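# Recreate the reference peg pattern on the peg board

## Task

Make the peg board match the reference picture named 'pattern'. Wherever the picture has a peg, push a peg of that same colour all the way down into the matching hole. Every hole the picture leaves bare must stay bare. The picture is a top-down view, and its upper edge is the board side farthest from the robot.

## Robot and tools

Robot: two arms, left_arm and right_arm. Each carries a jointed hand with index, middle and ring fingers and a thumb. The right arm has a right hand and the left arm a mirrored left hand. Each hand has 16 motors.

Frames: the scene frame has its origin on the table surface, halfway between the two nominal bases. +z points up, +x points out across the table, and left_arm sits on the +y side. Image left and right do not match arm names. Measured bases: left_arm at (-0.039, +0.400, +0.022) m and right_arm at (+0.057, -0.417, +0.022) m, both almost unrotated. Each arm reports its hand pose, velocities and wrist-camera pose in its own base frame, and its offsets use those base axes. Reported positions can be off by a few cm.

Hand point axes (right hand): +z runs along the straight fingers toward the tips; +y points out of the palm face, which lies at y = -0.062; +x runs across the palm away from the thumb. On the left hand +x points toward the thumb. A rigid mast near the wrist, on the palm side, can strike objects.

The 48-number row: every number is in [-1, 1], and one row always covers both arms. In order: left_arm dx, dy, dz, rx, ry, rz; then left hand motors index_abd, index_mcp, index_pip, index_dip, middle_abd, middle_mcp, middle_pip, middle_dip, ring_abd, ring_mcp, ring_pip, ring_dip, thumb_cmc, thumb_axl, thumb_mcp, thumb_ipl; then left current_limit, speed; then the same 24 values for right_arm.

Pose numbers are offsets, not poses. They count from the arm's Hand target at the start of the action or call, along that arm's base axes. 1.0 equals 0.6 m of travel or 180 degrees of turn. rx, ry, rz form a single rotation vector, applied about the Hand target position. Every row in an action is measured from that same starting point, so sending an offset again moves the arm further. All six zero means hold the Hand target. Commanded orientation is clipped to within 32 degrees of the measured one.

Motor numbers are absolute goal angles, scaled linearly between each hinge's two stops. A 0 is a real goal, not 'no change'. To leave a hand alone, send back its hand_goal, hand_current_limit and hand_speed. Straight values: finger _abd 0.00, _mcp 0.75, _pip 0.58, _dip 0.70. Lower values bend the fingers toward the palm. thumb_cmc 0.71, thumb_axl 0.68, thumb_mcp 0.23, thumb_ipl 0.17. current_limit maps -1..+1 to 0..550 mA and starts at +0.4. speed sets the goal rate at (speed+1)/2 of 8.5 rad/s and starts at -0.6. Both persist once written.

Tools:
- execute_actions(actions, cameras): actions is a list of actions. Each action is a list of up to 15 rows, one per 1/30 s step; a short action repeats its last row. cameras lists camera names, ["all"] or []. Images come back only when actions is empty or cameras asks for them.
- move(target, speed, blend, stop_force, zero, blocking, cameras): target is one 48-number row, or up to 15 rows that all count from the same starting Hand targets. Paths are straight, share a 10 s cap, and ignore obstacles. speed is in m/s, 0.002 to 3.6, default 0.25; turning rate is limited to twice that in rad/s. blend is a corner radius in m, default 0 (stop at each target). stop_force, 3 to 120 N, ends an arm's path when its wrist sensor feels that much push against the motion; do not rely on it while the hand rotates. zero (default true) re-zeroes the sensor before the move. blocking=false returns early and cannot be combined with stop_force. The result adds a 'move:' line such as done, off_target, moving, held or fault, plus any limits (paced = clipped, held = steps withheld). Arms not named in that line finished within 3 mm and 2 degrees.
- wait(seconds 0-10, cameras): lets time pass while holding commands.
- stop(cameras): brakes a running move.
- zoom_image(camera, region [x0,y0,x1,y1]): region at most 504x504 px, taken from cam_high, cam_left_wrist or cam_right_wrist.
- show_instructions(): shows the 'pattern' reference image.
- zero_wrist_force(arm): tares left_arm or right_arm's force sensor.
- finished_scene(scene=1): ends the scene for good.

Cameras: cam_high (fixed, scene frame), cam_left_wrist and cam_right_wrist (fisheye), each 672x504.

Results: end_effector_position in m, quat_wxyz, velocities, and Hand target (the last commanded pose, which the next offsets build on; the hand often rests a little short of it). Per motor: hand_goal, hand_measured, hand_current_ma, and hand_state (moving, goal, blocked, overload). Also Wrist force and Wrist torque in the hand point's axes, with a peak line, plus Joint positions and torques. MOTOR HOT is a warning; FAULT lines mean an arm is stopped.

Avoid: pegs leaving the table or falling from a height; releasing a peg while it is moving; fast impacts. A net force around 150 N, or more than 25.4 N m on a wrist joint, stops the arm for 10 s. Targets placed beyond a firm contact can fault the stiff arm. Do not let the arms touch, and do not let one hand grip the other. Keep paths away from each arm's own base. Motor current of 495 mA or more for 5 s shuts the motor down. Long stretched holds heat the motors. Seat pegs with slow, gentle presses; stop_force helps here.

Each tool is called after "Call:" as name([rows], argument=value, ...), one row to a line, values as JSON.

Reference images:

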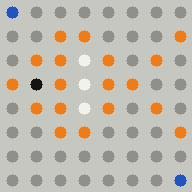

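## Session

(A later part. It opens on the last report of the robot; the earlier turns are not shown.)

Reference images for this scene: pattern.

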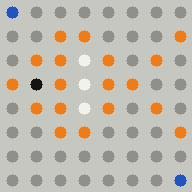

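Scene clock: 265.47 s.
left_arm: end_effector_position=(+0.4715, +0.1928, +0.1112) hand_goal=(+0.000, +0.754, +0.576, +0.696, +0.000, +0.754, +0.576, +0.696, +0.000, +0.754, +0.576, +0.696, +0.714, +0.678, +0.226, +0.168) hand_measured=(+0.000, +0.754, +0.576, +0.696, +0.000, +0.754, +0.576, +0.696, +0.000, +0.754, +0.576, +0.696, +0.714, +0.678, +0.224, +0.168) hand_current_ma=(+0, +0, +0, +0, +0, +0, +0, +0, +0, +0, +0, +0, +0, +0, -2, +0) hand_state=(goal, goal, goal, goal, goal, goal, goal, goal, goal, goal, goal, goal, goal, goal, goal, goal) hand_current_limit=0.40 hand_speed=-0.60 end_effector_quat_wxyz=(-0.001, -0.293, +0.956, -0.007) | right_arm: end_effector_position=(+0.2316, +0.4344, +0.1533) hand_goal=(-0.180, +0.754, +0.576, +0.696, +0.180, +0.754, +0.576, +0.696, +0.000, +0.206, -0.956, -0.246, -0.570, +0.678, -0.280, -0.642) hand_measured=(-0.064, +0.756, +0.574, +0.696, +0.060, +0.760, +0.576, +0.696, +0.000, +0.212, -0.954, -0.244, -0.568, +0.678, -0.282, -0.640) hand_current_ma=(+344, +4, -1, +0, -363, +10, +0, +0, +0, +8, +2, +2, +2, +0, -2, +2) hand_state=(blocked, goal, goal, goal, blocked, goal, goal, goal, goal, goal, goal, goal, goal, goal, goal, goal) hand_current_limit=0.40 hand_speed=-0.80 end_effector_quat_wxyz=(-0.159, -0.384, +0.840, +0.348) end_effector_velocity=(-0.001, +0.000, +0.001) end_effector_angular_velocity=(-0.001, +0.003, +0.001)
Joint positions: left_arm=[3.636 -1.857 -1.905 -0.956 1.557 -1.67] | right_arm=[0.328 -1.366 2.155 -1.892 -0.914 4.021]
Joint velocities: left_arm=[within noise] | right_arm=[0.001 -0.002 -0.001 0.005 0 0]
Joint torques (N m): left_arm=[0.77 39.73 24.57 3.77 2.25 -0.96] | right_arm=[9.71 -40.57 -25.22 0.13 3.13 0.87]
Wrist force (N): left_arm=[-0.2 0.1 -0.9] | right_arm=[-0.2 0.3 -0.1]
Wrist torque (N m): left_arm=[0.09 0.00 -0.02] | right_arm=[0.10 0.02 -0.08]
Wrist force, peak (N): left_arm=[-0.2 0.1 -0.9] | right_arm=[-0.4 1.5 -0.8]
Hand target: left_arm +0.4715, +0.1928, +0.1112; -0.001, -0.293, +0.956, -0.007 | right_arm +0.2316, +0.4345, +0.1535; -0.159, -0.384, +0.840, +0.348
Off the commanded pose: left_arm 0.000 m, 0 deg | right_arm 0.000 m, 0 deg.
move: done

Call:
move(target=[0,0,0,0,0,0,0,0.754,0.576,0.696,0,0.754,0.576,0.696,0,0.754,0.576,0.696,0.714,0.678,0.226,0.168,0.4,-0.6,0,0,-0.0075,0,0,0,-0.18,0.754,0.576,0.696,0.18,0.754,0.576,0.696,0,0.205,-0.956,-0.246,-0.571,0.678,-0.281,-0.643,0.4,-0.8], speed=0.02, stop_force=3)

Scene clock: 266.77 s.
left_arm: end_effector_position=(+0.4715, +0.1928, +0.1112) hand_goal=(+0.000, +0.754, +0.576, +0.696, +0.000, +0.754, +0.576, +0.696, +0.000, +0.754, +0.576, +0.696, +0.714, +0.678, +0.226, +0.168) hand_measured=(+0.000, +0.754, +0.576, +0.696, +0.000, +0.754, +0.576, +0.696, +0.000, +0.754, +0.576, +0.696, +0.714, +0.678, +0.224, +0.168) hand_current_ma=(+0, +0, +0, +0, +0, +0, +0, +0, +0, +0, +0, +0, +0, +0, -2, +0) hand_state=(goal, goal, goal, goal, goal, goal, goal, goal, goal, goal, goal, goal, goal, goal, goal, goal) hand_current_limit=0.40 hand_speed=-0.60 end_effector_quat_wxyz=(-0.001, -0.293, +0.956, -0.007) | right_arm: end_effector_position=(+0.2316, +0.4344, +0.1489) hand_goal=(-0.180, +0.754, +0.576, +0.696, +0.180, +0.754, +0.576, +0.696, +0.000, +0.206, -0.956, -0.246, -0.570, +0.678, -0.280, -0.642) hand_measured=(-0.064, +0.758, +0.576, +0.696, +0.060, +0.760, +0.576, +0.696, +0.000, +0.212, -0.954, -0.244, -0.568, +0.678, -0.282, -0.640) hand_current_ma=(+344, +4, -1, +0, -363, +10, +0, +0, +0, +8, +2, +2, +2, +0, -2, +2) hand_state=(blocked, goal, goal, goal, blocked, goal, goal, goal, goal, goal, goal, goal, goal, goal, goal, goal) hand_current_limit=0.40 hand_speed=-0.80 end_effector_quat_wxyz=(-0.159, -0.384, +0.840, +0.348)
Joint positions: left_arm=[3.636 -1.857 -1.905 -0.956 1.557 -1.67] | right_arm=[0.328 -1.358 2.159 -1.905 -0.914 4.021]
Joint torques (N m): left_arm=[0.53 39.47 24.87 3.91 2.3 -0.96] | right_arm=[12.18 -37.74 -21.89 0.34 2.89 0.32]
Wrist force (N): left_arm=[-0.1 0.2 -0.4] | right_arm=[-0.2 0.4 0.2]
Wrist torque (N m): left_arm=[0.06 0.00 -0.01] | right_arm=[0.08 0.03 -0.08]
Wrist force, peak (N): left_arm=[-0.3 0.0 -0.9] | right_arm=[-0.3 0.4 -0.2]
Hand target: left_arm +0.4715, +0.1928, +0.1112; -0.001, -0.293, +0.956, -0.007 | right_arm +0.2316, +0.4345, +0.1490; -0.159, -0.384, +0.840, +0.348
Off the commanded pose: left_arm 0.000 m, 0 deg | right_arm 0.000 m, 0 deg.
move: done

Call:
move(target=[0,0,0,0,0,0,0,0.754,0.576,0.696,0,0.754,0.576,0.696,0,0.754,0.576,0.696,0.714,0.678,0.226,0.168,0.4,-0.6,0,0,-0.0142,0,0,0,-0.18,0.754,0.576,0.696,0.18,0.754,0.576,0.696,0,0.205,-0.956,-0.246,-0.571,0.678,-0.281,-0.643,0.4,-0.8], speed=0.02, stop_force=3, cameras=["cam_right_wrist"])

Call:
zoom_image(camera="cam_right_wrist", region=[260, 60, 380, 160])

Scene clock: 268.20 s.
left_arm: end_effector_position=(+0.4715, +0.1928, +0.1112) hand_goal=(+0.000, +0.754, +0.576, +0.696, +0.000, +0.754, +0.576, +0.696, +0.000, +0.754, +0.576, +0.696, +0.714, +0.678, +0.226, +0.168) hand_measured=(+0.000, +0.754, +0.576, +0.696, +0.000, +0.754, +0.576, +0.696, +0.000, +0.754, +0.576, +0.696, +0.714, +0.678, +0.224, +0.168) hand_current_ma=(+0, +0, +0, +0, +0, +0, +0, +0, +0, +0, +0, +0, +0, +0, -2, +0) hand_state=(goal, goal, goal, goal, goal, goal, goal, goal, goal, goal, goal, goal, goal, goal, goal, goal) hand_current_limit=0.40 hand_speed=-0.60 end_effector_quat_wxyz=(-0.001, -0.293, +0.956, -0.007) | right_arm: end_effector_position=(+0.2317, +0.4345, +0.1465) hand_goal=(-0.180, +0.754, +0.576, +0.696, +0.180, +0.754, +0.576, +0.696, +0.000, +0.206, -0.956, -0.246, -0.570, +0.678, -0.280, -0.642) hand_measured=(-0.064, +0.756, +0.574, +0.694, +0.060, +0.758, +0.576, +0.696, +0.000, +0.212, -0.954, -0.244, -0.568, +0.678, -0.282, -0.640) hand_current_ma=(+344, +2, -2, -1, -363, +6, -1, -1, +0, +8, +2, +2, +2, +0, -2, +2) hand_state=(blocked, goal, goal, goal, blocked, goal, goal, goal, goal, goal, goal, goal, goal, goal, goal, goal) hand_current_limit=0.40 hand_speed=-0.80 end_effector_quat_wxyz=(-0.159, -0.384, +0.840, +0.348)
Joint positions: left_arm=[3.636 -1.857 -1.905 -0.956 1.557 -1.67] | right_arm=[0.328 -1.353 2.161 -1.913 -0.914 4.021]
Joint torques (N m): left_arm=[0.01 40.08 24.13 4.14 2.06 -0.83] | right_arm=[11.65 -40.62 -25.61 -2.54 2.75 0.28]
Wrist force (N): left_arm=[0.0 0.0 -0.6] | right_arm=[-0.2 0.4 -0.1]
Wrist torque (N m): left_arm=[0.06 -0.02 0.00] | right_arm=[0.07 0.03 -0.08]
Wrist force, peak (N): left_arm=[0.0 0.2 -0.8] | right_arm=[0.1 1.4 -2.7]
Hand target: left_arm +0.4715, +0.1928, +0.1112; -0.001, -0.293, +0.956, -0.007 | right_arm +0.2317, +0.4345, +0.1465; -0.159, -0.384, +0.840, +0.348 (not the last commanded pose)
Off the commanded pose: left_arm 0.000 m, 0 deg | right_arm 0.006 m, 0 deg.
move: contact (right_arm)
Images, in order (width x height): cam_right_wrist 672x504.

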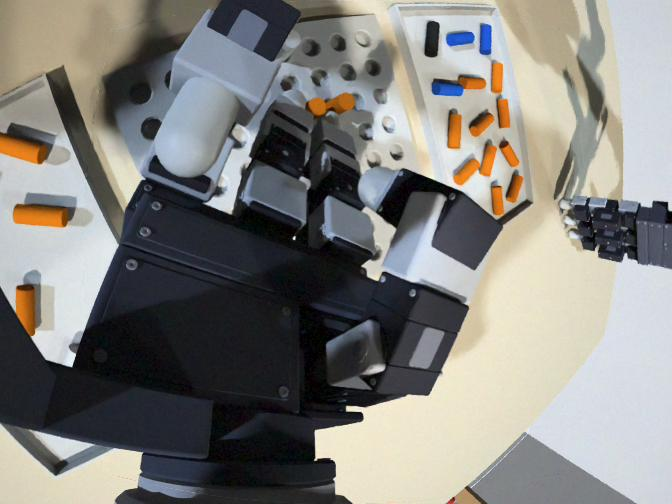

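Scaled by 4.200 from the camera's 672x504 image, which has a finer 960x720 frame.

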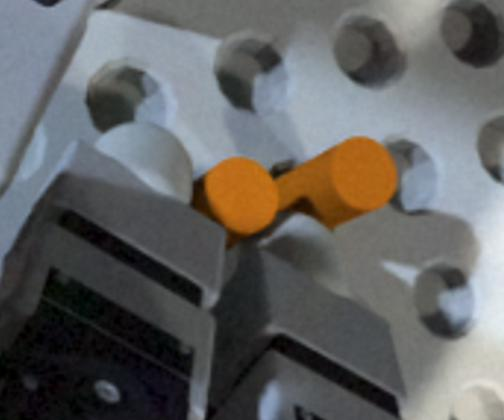

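Call:
move([
  [0,0,0,0,0,0,0,0.754,0.576,0.696,0,0.754,0.576,0.696,0,0.754,0.576,0.696,0.714,0.678,0.226,0.168,0.4,-0.6,0,0,-0.001,0,0,0,-0.18,0.754,0.576,0.696,0.18,0.754,0.576,0.696,0,0.205,-0.956,-0.246,-0.571,0.678,-0.281,-0.643,0.4,-0.8],
  [0,0,0,0,0,0,0,0.754,0.576,0.696,0,0.754,0.576,0.696,0,0.754,0.576,0.696,0.714,0.678,0.226,0.168,0.4,-0.6,0,0,-0.001,0,0,0,-0.01,0.754,0.576,0.696,0.01,0.754,0.576,0.696,0,0.205,-0.956,-0.246,-0.571,0.678,-0.281,-0.643,0.4,-0.85],
], speed=0.03)

Call:
move(target=[0,0,0,0,0,0,0,0.754,0.576,0.696,0,0.754,0.576,0.696,0,0.754,0.576,0.696,0.714,0.678,0.226,0.168,0.4,-0.6,0,0,0.1,0,0,0,-0.01,0.754,0.576,0.696,0.01,0.754,0.576,0.696,0,0.205,-0.956,-0.246,-0.571,0.678,-0.281,-0.643,0.4,-0.85], speed=0.12, cameras=["cam_right_wrist"])

Call:
zoom_image(camera="cam_right_wrist", region=[260, 30, 380, 130])

Scene clock: 270.17 s.
left_arm: end_effector_position=(+0.4715, +0.1928, +0.1112) hand_goal=(+0.000, +0.754, +0.576, +0.696, +0.000, +0.754, +0.576, +0.696, +0.000, +0.754, +0.576, +0.696, +0.714, +0.678, +0.226, +0.168) hand_measured=(+0.000, +0.754, +0.576, +0.696, +0.000, +0.754, +0.576, +0.696, +0.000, +0.754, +0.576, +0.696, +0.714, +0.678, +0.224, +0.168) hand_current_ma=(+0, +0, +0, +0, +0, +0, +0, +0, +0, +0, +0, +0, +0, +0, -2, +0) hand_state=(goal, goal, goal, goal, goal, goal, goal, goal, goal, goal, goal, goal, goal, goal, goal, goal) hand_current_limit=0.40 hand_speed=-0.60 end_effector_quat_wxyz=(-0.001, -0.293, +0.956, -0.007) | right_arm: end_effector_position=(+0.2317, +0.4345, +0.1459) hand_goal=(-0.010, +0.754, +0.576, +0.696, +0.010, +0.754, +0.576, +0.696, +0.000, +0.206, -0.956, -0.246, -0.570, +0.678, -0.280, -0.642) hand_measured=(-0.012, +0.758, +0.574, +0.694, +0.014, +0.758, +0.576, +0.696, +0.000, +0.212, -0.954, -0.244, -0.568, +0.678, -0.282, -0.640) hand_current_ma=(-3, +4, -1, -1, +3, +5, -1, -1, +0, +8, +2, +2, +2, +0, -2, +2) hand_state=(goal, goal, goal, goal, goal, goal, goal, goal, goal, goal, goal, goal, goal, goal, goal, goal) hand_current_limit=0.40 hand_speed=-0.85 end_effector_quat_wxyz=(-0.159, -0.384, +0.840, +0.348)
Joint positions: left_arm=[3.636 -1.857 -1.905 -0.956 1.557 -1.67] | right_arm=[0.328 -1.351 2.162 -1.915 -0.914 4.021]
Joint torques (N m): left_arm=[0.31 40.29 24.48 4.21 2.4 -0.87] | right_arm=[11.94 -12.98 -9.97 -1.2 2.57 1.17]
Wrist force (N): left_arm=[0.1 0.0 -0.4] | right_arm=[-0.4 0.2 0.1]
Wrist torque (N m): left_arm=[0.05 -0.02 0.00] | right_arm=[0.05 0.05 -0.10]
Wrist force, peak (N): left_arm=[-0.2 -0.2 -1.0] | right_arm=[-0.3 1.5 -2.3]
Hand target: left_arm +0.4715, +0.1928, +0.1112; -0.001, -0.293, +0.956, -0.007 | right_arm +0.2317, +0.4345, +0.1459; -0.159, -0.384, +0.840, +0.348
Off the commanded pose: left_arm 0.000 m, 0 deg | right_arm 0.000 m, 0 deg.
move: done

Scene clock: 271.13 s.
left_arm: end_effector_position=(+0.4715, +0.1928, +0.1112) hand_goal=(+0.000, +0.754, +0.576, +0.696, +0.000, +0.754, +0.576, +0.696, +0.000, +0.754, +0.576, +0.696, +0.714, +0.678, +0.226, +0.168) hand_measured=(+0.000, +0.754, +0.576, +0.696, +0.000, +0.754, +0.576, +0.696, +0.000, +0.754, +0.576, +0.696, +0.714, +0.678, +0.224, +0.168) hand_current_ma=(+0, +0, +0, +0, +0, +0, +0, +0, +0, +0, +0, +0, +0, +0, -2, +0) hand_state=(goal, goal, goal, goal, goal, goal, goal, goal, goal, goal, goal, goal, goal, goal, goal, goal) hand_current_limit=0.40 hand_speed=-0.60 end_effector_quat_wxyz=(-0.001, -0.293, +0.956, -0.007) | right_arm: end_effector_position=(+0.2317, +0.4345, +0.2059) hand_goal=(-0.010, +0.754, +0.576, +0.696, +0.010, +0.754, +0.576, +0.696, +0.000, +0.206, -0.956, -0.246, -0.570, +0.678, -0.280, -0.642) hand_measured=(-0.012, +0.758, +0.576, +0.694, +0.014, +0.758, +0.576, +0.696, +0.000, +0.212, -0.954, -0.244, -0.568, +0.678, -0.282, -0.640) hand_current_ma=(-3, +5, -1, -1, +3, +6, -1, -1, +0, +8, +2, +2, +2, +0, -3, +2) hand_state=(goal, goal, goal, goal, goal, goal, goal, goal, goal, goal, goal, goal, goal, goal, goal, goal) hand_current_limit=0.40 hand_speed=-0.85 end_effector_quat_wxyz=(-0.158, -0.384, +0.840, +0.348)
Joint positions: left_arm=[3.636 -1.857 -1.905 -0.956 1.557 -1.67] | right_arm=[0.328 -1.461 2.094 -1.737 -0.914 4.021]
Joint torques (N m): left_arm=[-0.9 39.96 24.02 4.03 2.46 -1.07] | right_arm=[-11.93 -14.14 -13.53 -0.98 -0.42 -0.93]
Wrist force (N): left_arm=[-0.1 -0.1 -0.7] | right_arm=[-0.1 0.3 -0.1]
Wrist torque (N m): left_arm=[0.06 0.00 -0.01] | right_arm=[0.06 0.01 -0.04]
Wrist force, peak (N): left_arm=[0.1 0.1 -0.8] | right_arm=[-0.2 1.5 -0.5]
Hand target: left_arm +0.4715, +0.1928, +0.1112; -0.001, -0.293, +0.956, -0.007 | right_arm +0.2317, +0.4345, +0.2059; -0.159, -0.384, +0.840, +0.348
Off the commanded pose: left_arm 0.000 m, 0 deg | right_arm 0.000 m, 0 deg.
move: done
Images, in order (width x height): cam_right_wrist 672x504.

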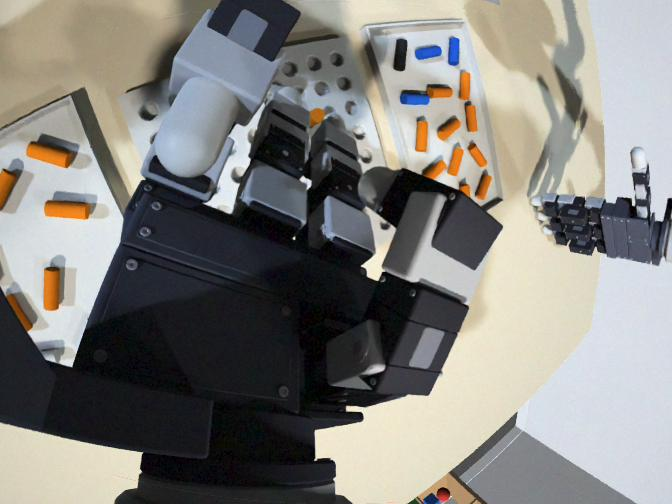

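Scaled by 4.200 from the camera's 672x504 image, which has a finer 960x720 frame.

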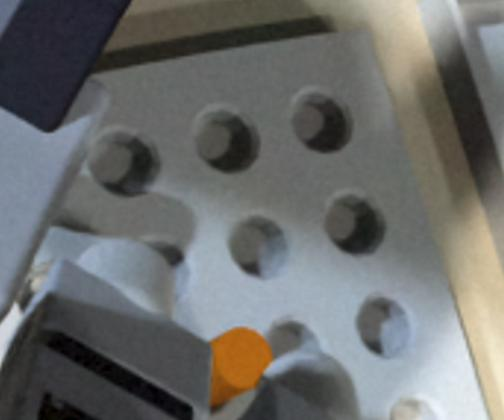

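Call:
move([
  [0,0,0,0,0,0,0,0.754,0.576,0.696,0,0.754,0.576,0.696,0,0.754,0.576,0.696,0.714,0.678,0.226,0.168,0.4,-0.6,-0.0998,-0.0075,-0.01,0,0,0,-0.01,0.754,0.576,0.696,0.01,0.754,0.576,0.696,0,0.205,-0.956,-0.246,-0.571,0.678,-0.281,-0.643,0.4,-0.85],
  [0,0,0,0,0,0,0,0.754,0.576,0.696,0,0.754,0.576,0.696,0,0.754,0.576,0.696,0.714,0.678,0.226,0.168,0.4,-0.6,-0.0998,-0.0075,-0.1023,0,0,0,-0.01,0.754,0.576,0.696,0.01,0.754,0.576,0.696,0,0.205,-0.956,-0.246,-0.571,0.678,-0.281,-0.643,0.4,-0.85],
], speed=[0.15,0.08], blend=0.008)

Call:
move([
  [0,0,0,0,0,0,0,0.754,0.576,0.696,0,0.754,0.576,0.696,0,0.754,0.576,0.696,0.714,0.678,0.226,0.168,0.4,-0.6,0,0,0,0,0,0,-0.08,0.754,0.576,0.696,0.08,0.754,0.576,0.696,0,0.205,-0.956,-0.246,-0.571,0.678,-0.281,-0.643,0.4,-0.92],
  [0,0,0,0,0,0,0,0.754,0.576,0.696,0,0.754,0.576,0.696,0,0.754,0.576,0.696,0.714,0.678,0.226,0.168,0.4,-0.6,0,0,0,0,0,0,-0.18,0.754,0.576,0.696,0.18,0.754,0.576,0.696,0,0.205,-0.956,-0.246,-0.571,0.678,-0.281,-0.643,0.4,-0.8],
], speed=0.05)

Call:
move(target=[0,0,0,0,0,0,0,0.754,0.576,0.696,0,0.754,0.576,0.696,0,0.754,0.576,0.696,0.714,0.678,0.226,0.168,0.4,-0.6,0,0,0.1167,0,0,0,-0.18,0.754,0.576,0.696,0.18,0.754,0.576,0.696,0,0.205,-0.956,-0.246,-0.571,0.678,-0.281,-0.643,0.4,-0.8], speed=0.1, cameras=["cam_right_wrist"])

Call:
zoom_image(camera="cam_right_wrist", region=[260, 50, 380, 150])

Scene clock: 274.10 s.
left_arm: end_effector_position=(+0.4715, +0.1928, +0.1112) hand_goal=(+0.000, +0.754, +0.576, +0.696, +0.000, +0.754, +0.576, +0.696, +0.000, +0.754, +0.576, +0.696, +0.714, +0.678, +0.226, +0.168) hand_measured=(+0.000, +0.754, +0.576, +0.696, +0.000, +0.754, +0.576, +0.696, +0.000, +0.754, +0.576, +0.696, +0.714, +0.678, +0.224, +0.168) hand_current_ma=(+0, +0, +0, +0, +0, +0, +0, +0, +0, +0, +0, +0, +0, +0, -2, +0) hand_state=(goal, goal, goal, goal, goal, goal, goal, goal, goal, goal, goal, goal, goal, goal, goal, goal) hand_current_limit=0.40 hand_speed=-0.60 end_effector_quat_wxyz=(-0.001, -0.293, +0.956, -0.007) | right_arm: end_effector_position=(+0.1718, +0.4299, +0.1445) hand_goal=(-0.010, +0.754, +0.576, +0.696, +0.010, +0.754, +0.576, +0.696, +0.000, +0.206, -0.956, -0.246, -0.570, +0.678, -0.280, -0.642) hand_measured=(-0.012, +0.758, +0.576, +0.694, +0.012, +0.758, +0.576, +0.696, +0.000, +0.212, -0.954, -0.244, -0.568, +0.678, -0.282, -0.640) hand_current_ma=(-3, +5, -1, -1, +3, +7, -1, -1, +0, +8, +2, +2, +2, +0, -3, +2) hand_state=(goal, goal, goal, goal, goal, goal, goal, goal, goal, goal, goal, goal, goal, goal, goal, goal) hand_current_limit=0.40 hand_speed=-0.85 end_effector_quat_wxyz=(-0.159, -0.384, +0.840, +0.348)
Joint positions: left_arm=[3.636 -1.857 -1.905 -0.956 1.557 -1.67] | right_arm=[0.365 -1.451 2.304 -1.983 -0.898 4.064]
Joint torques (N m): left_arm=[0.23 39.85 24.54 3.95 2.26 -1.04] | right_arm=[10.52 -33.76 -25.55 -1.66 3.21 1.78]
Wrist force (N): left_arm=[-0.2 -0.1 -0.5] | right_arm=[-0.3 0.4 -0.1]
Wrist torque (N m): left_arm=[0.04 0.01 -0.01] | right_arm=[0.08 0.04 -0.04]
Wrist force, peak (N): left_arm=[-0.1 -0.1 -0.9] | right_arm=[0.2 1.7 0.0]
Hand target: left_arm +0.4715, +0.1928, +0.1112; -0.001, -0.293, +0.956, -0.007 | right_arm +0.1718, +0.4300, +0.1445; -0.159, -0.384, +0.840, +0.348
Off the commanded pose: left_arm 0.000 m, 0 deg | right_arm 0.000 m, 0 deg.
move: done

Scene clock: 275.10 s.
left_arm: end_effector_position=(+0.4715, +0.1928, +0.1112) hand_goal=(+0.000, +0.754, +0.576, +0.696, +0.000, +0.754, +0.576, +0.696, +0.000, +0.754, +0.576, +0.696, +0.714, +0.678, +0.226, +0.168) hand_measured=(+0.000, +0.754, +0.576, +0.696, +0.000, +0.754, +0.576, +0.696, +0.000, +0.754, +0.576, +0.696, +0.714, +0.678, +0.224, +0.168) hand_current_ma=(+0, +0, +0, +0, +0, +0, +0, +0, +0, +0, +0, +0, +0, +0, -2, +0) hand_state=(goal, goal, goal, goal, goal, goal, goal, goal, goal, goal, goal, goal, goal, goal, goal, goal) hand_current_limit=0.40 hand_speed=-0.60 end_effector_quat_wxyz=(-0.001, -0.293, +0.956, -0.007) | right_arm: end_effector_position=(+0.1718, +0.4300, +0.1445) hand_goal=(-0.180, +0.754, +0.576, +0.696, +0.180, +0.754, +0.576, +0.696, +0.000, +0.206, -0.956, -0.246, -0.570, +0.678, -0.280, -0.642) hand_measured=(-0.064, +0.758, +0.576, +0.694, +0.056, +0.760, +0.576, +0.696, +0.000, +0.212, -0.954, -0.244, -0.568, +0.678, -0.282, -0.640) hand_current_ma=(+349, +5, -1, -1, -376, +7, +0, -1, +0, +8, +2, +2, +2, +0, -3, +2) hand_state=(blocked, goal, goal, goal, blocked, goal, goal, goal, goal, goal, goal, goal, goal, goal, goal, goal) hand_current_limit=0.40 hand_speed=-0.80 end_effector_quat_wxyz=(-0.159, -0.384, +0.840, +0.348)
Joint positions: left_arm=[3.636 -1.857 -1.905 -0.956 1.557 -1.67] | right_arm=[0.366 -1.452 2.304 -1.983 -0.898 4.064]
Joint torques (N m): left_arm=[-0.51 39.05 24 4.03 2.33 -1.09] | right_arm=[11.78 -36.04 -26.21 -2.89 3.02 1.61]
Wrist force (N): left_arm=[-0.1 -0.2 -0.6] | right_arm=[-0.3 0.4 0.2]
Wrist torque (N m): left_arm=[0.03 0.00 0.00] | right_arm=[0.08 0.03 -0.04]
Wrist force, peak (N): left_arm=[-0.1 -0.1 -0.9] | right_arm=[-0.5 0.4 -0.1]
Hand target: left_arm +0.4715, +0.1928, +0.1112; -0.001, -0.293, +0.956, -0.007 | right_arm +0.1718, +0.4300, +0.1445; -0.159, -0.384, +0.840, +0.348
Off the commanded pose: left_arm 0.000 m, 0 deg | right_arm 0.000 m, 0 deg.
move: done

Scene clock: 276.27 s.
left_arm: end_effector_position=(+0.4715, +0.1928, +0.1112) hand_goal=(+0.000, +0.754, +0.576, +0.696, +0.000, +0.754, +0.576, +0.696, +0.000, +0.754, +0.576, +0.696, +0.714, +0.678, +0.226, +0.168) hand_measured=(+0.000, +0.754, +0.576, +0.696, +0.000, +0.754, +0.576, +0.696, +0.000, +0.754, +0.576, +0.696, +0.714, +0.678, +0.224, +0.168) hand_current_ma=(+0, +0, +0, +0, +0, +0, +0, +0, +0, +0, +0, +0, +0, +0, -2, +0) hand_state=(goal, goal, goal, goal, goal, goal, goal, goal, goal, goal, goal, goal, goal, goal, goal, goal) hand_current_limit=0.40 hand_speed=-0.60 end_effector_quat_wxyz=(-0.001, -0.293, +0.956, -0.007) | right_arm: end_effector_position=(+0.1718, +0.4300, +0.2146) hand_goal=(-0.180, +0.754, +0.576, +0.696, +0.180, +0.754, +0.576, +0.696, +0.000, +0.206, -0.956, -0.246, -0.570, +0.678, -0.280, -0.642) hand_measured=(-0.064, +0.758, +0.576, +0.694, +0.056, +0.760, +0.576, +0.696, +0.000, +0.212, -0.954, -0.244, -0.568, +0.678, -0.282, -0.640) hand_current_ma=(+349, +5, -1, -1, -376, +8, +0, -1, +0, +8, +2, +2, +2, +0, -3, +2) hand_state=(blocked, goal, goal, goal, blocked, goal, goal, goal, goal, goal, goal, goal, goal, goal, goal, goal) hand_current_limit=0.40 hand_speed=-0.80 end_effector_quat_wxyz=(-0.158, -0.384, +0.840, +0.348)
Joint positions: left_arm=[3.636 -1.857 -1.905 -0.956 1.557 -1.67] | right_arm=[0.366 -1.595 2.215 -1.752 -0.898 4.064]
Joint torques (N m): left_arm=[-0.17 39.96 24.12 4 2.18 -0.87] | right_arm=[-12.9 -5.73 -13.66 -1.24 0.11 -1]
Wrist force (N): left_arm=[-0.1 -0.1 -0.6] | right_arm=[-0.1 0.5 -0.1]
Wrist torque (N m): left_arm=[0.04 0.01 -0.02] | right_arm=[0.10 -0.01 -0.03]
Wrist force, peak (N): left_arm=[0.0 -0.1 -0.9] | right_arm=[-0.4 1.4 -0.7]
Hand target: left_arm +0.4715, +0.1928, +0.1112; -0.001, -0.293, +0.956, -0.007 | right_arm +0.1718, +0.4300, +0.2146; -0.159, -0.384, +0.840, +0.348
Off the commanded pose: left_arm 0.000 m, 0 deg | right_arm 0.000 m, 0 deg.
move: done
Images, in order (width x height): cam_right_wrist 672x504.

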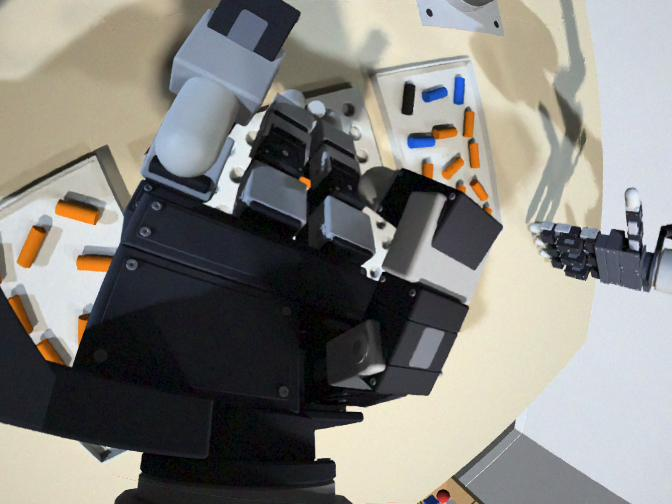

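Scaled by 4.200 from the camera's 672x504 image, which has a finer 960x720 frame.

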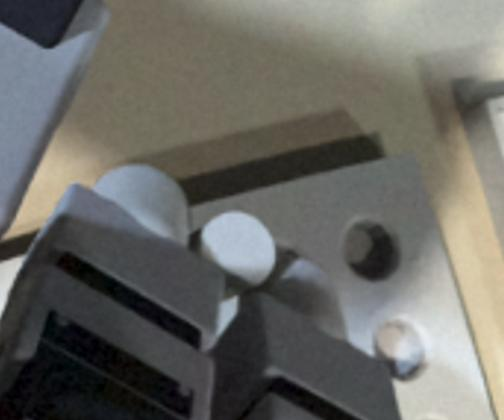

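Call:
move([
  [0,0,0,0,0,0,0,0.754,0.576,0.696,0,0.754,0.576,0.696,0,0.754,0.576,0.696,0.714,0.678,0.226,0.168,0.4,-0.6,0.1495,0.011,-0.02,0,0,0,-0.18,0.754,0.576,0.696,0.18,0.754,0.576,0.696,0,0.205,-0.956,-0.246,-0.571,0.678,-0.281,-0.643,0.4,-0.8],
  [0,0,0,0,0,0,0,0.754,0.576,0.696,0,0.754,0.576,0.696,0,0.754,0.576,0.696,0.714,0.678,0.226,0.168,0.4,-0.6,0.1495,0.011,-0.0993,0,0,0,-0.18,0.754,0.576,0.696,0.18,0.754,0.576,0.696,0,0.205,-0.956,-0.246,-0.571,0.678,-0.281,-0.643,0.4,-0.8],
], speed=[0.15,0.1], blend=0.01)

Call:
move(target=[0,0,0,0,0,0,0,0.754,0.576,0.696,0,0.754,0.576,0.696,0,0.754,0.576,0.696,0.714,0.678,0.226,0.168,0.4,-0.6,0,0,-0.022,0,0,0,-0.18,0.754,0.576,0.696,0.18,0.754,0.576,0.696,0,0.205,-0.956,-0.246,-0.571,0.678,-0.281,-0.643,0.4,-0.8], speed=0.02, stop_force=3, cameras=["cam_right_wrist"])

Call:
zoom_image(camera="cam_right_wrist", region=[260, 50, 380, 150])

Scene clock: 278.77 s.
left_arm: end_effector_position=(+0.4715, +0.1928, +0.1112) hand_goal=(+0.000, +0.754, +0.576, +0.696, +0.000, +0.754, +0.576, +0.696, +0.000, +0.754, +0.576, +0.696, +0.714, +0.678, +0.226, +0.168) hand_measured=(+0.000, +0.754, +0.576, +0.696, +0.000, +0.754, +0.576, +0.696, +0.000, +0.754, +0.576, +0.696, +0.714, +0.678, +0.224, +0.168) hand_current_ma=(+0, +0, +0, +0, +0, +0, +0, +0, +0, +0, +0, +0, +0, +0, -2, +0) hand_state=(goal, goal, goal, goal, goal, goal, goal, goal, goal, goal, goal, goal, goal, goal, goal, goal) hand_current_limit=0.40 hand_speed=-0.60 end_effector_quat_wxyz=(-0.001, -0.293, +0.956, -0.007) | right_arm: end_effector_position=(+0.2614, +0.4366, +0.1549) hand_goal=(-0.180, +0.754, +0.576, +0.696, +0.180, +0.754, +0.576, +0.696, +0.000, +0.206, -0.956, -0.246, -0.570, +0.678, -0.280, -0.642) hand_measured=(-0.064, +0.758, +0.576, +0.694, +0.056, +0.760, +0.576, +0.696, +0.000, +0.212, -0.954, -0.244, -0.568, +0.678, -0.282, -0.640) hand_current_ma=(+349, +5, -1, -1, -376, +9, +0, -1, +0, +8, +2, +2, +2, +0, -3, +2) hand_state=(blocked, goal, goal, goal, blocked, goal, goal, goal, goal, goal, goal, goal, goal, goal, goal, goal) hand_current_limit=0.40 hand_speed=-0.80 end_effector_quat_wxyz=(-0.159, -0.384, +0.840, +0.348)
Joint positions: left_arm=[3.636 -1.857 -1.905 -0.956 1.557 -1.67] | right_arm=[0.312 -1.317 2.08 -1.856 -0.921 4.003]
Joint torques (N m): left_arm=[-0.06 39.86 23.92 4.13 2.26 -0.97] | right_arm=[11.9 -40.91 -26.77 -1.71 2.43 1.02]
Wrist force (N): left_arm=[-0.2 -0.1 -0.6] | right_arm=[-0.4 0.4 -0.1]
Wrist torque (N m): left_arm=[0.05 0.02 -0.01] | right_arm=[0.09 0.05 -0.06]
Wrist force, peak (N): left_arm=[-0.1 -0.2 -0.8] | right_arm=[0.7 1.8 0.5]
Hand target: left_arm +0.4715, +0.1928, +0.1112; -0.001, -0.293, +0.956, -0.007 | right_arm +0.2615, +0.4366, +0.1550; -0.159, -0.384, +0.840, +0.348
Off the commanded pose: left_arm 0.000 m, 0 deg | right_arm 0.000 m, 0 deg.
move: done

Scene clock: 280.37 s.
left_arm: end_effector_position=(+0.4715, +0.1928, +0.1112) hand_goal=(+0.000, +0.754, +0.576, +0.696, +0.000, +0.754, +0.576, +0.696, +0.000, +0.754, +0.576, +0.696, +0.714, +0.678, +0.226, +0.168) hand_measured=(+0.000, +0.754, +0.576, +0.696, +0.000, +0.754, +0.576, +0.696, +0.000, +0.754, +0.576, +0.696, +0.714, +0.678, +0.224, +0.168) hand_current_ma=(+0, +0, +0, +0, +0, +0, +0, +0, +0, +0, +0, +0, +0, +0, -2, +0) hand_state=(goal, goal, goal, goal, goal, goal, goal, goal, goal, goal, goal, goal, goal, goal, goal, goal) hand_current_limit=0.40 hand_speed=-0.60 end_effector_quat_wxyz=(-0.001, -0.293, +0.956, -0.007) | right_arm: end_effector_position=(+0.2615, +0.4366, +0.1439) hand_goal=(-0.180, +0.754, +0.576, +0.696, +0.180, +0.754, +0.576, +0.696, +0.000, +0.206, -0.956, -0.246, -0.570, +0.678, -0.280, -0.642) hand_measured=(-0.064, +0.754, +0.572, +0.694, +0.056, +0.756, +0.574, +0.694, +0.000, +0.212, -0.954, -0.244, -0.568, +0.678, -0.282, -0.640) hand_current_ma=(+349, +0, -5, -3, -376, +2, -2, -1, +0, +8, +2, +2, +2, +0, -3, +2) hand_state=(blocked, goal, goal, goal, blocked, goal, goal, goal, goal, goal, goal, goal, goal, goal, goal, goal) hand_current_limit=0.40 hand_speed=-0.80 end_effector_quat_wxyz=(-0.159, -0.384, +0.840, +0.348)
Joint positions: left_arm=[3.636 -1.857 -1.905 -0.956 1.557 -1.67] | right_arm=[0.312 -1.297 2.09 -1.887 -0.921 4.003]
Joint torques (N m): left_arm=[0.42 39.41 24.61 3.91 2.33 -0.88] | right_arm=[9.48 -44.44 -26.15 -2.41 0.15 -0.22]
Wrist force (N): left_arm=[0.1 0.0 -0.7] | right_arm=[-0.2 0.8 -0.1]
Wrist torque (N m): left_arm=[0.06 -0.02 0.01] | right_arm=[0.08 0.03 -0.05]
Wrist force, peak (N): left_arm=[-0.1 -0.1 -0.9] | right_arm=[-0.4 2.1 -2.4]
Hand target: left_arm +0.4715, +0.1928, +0.1112; -0.001, -0.293, +0.956, -0.007 | right_arm +0.2615, +0.4366, +0.1439; -0.159, -0.384, +0.840, +0.348 (not the last commanded pose)
Off the commanded pose: left_arm 0.000 m, 0 deg | right_arm 0.002 m, 0 deg.
move: contact (right_arm)
Images, in order (width x height): cam_right_wrist 672x504.

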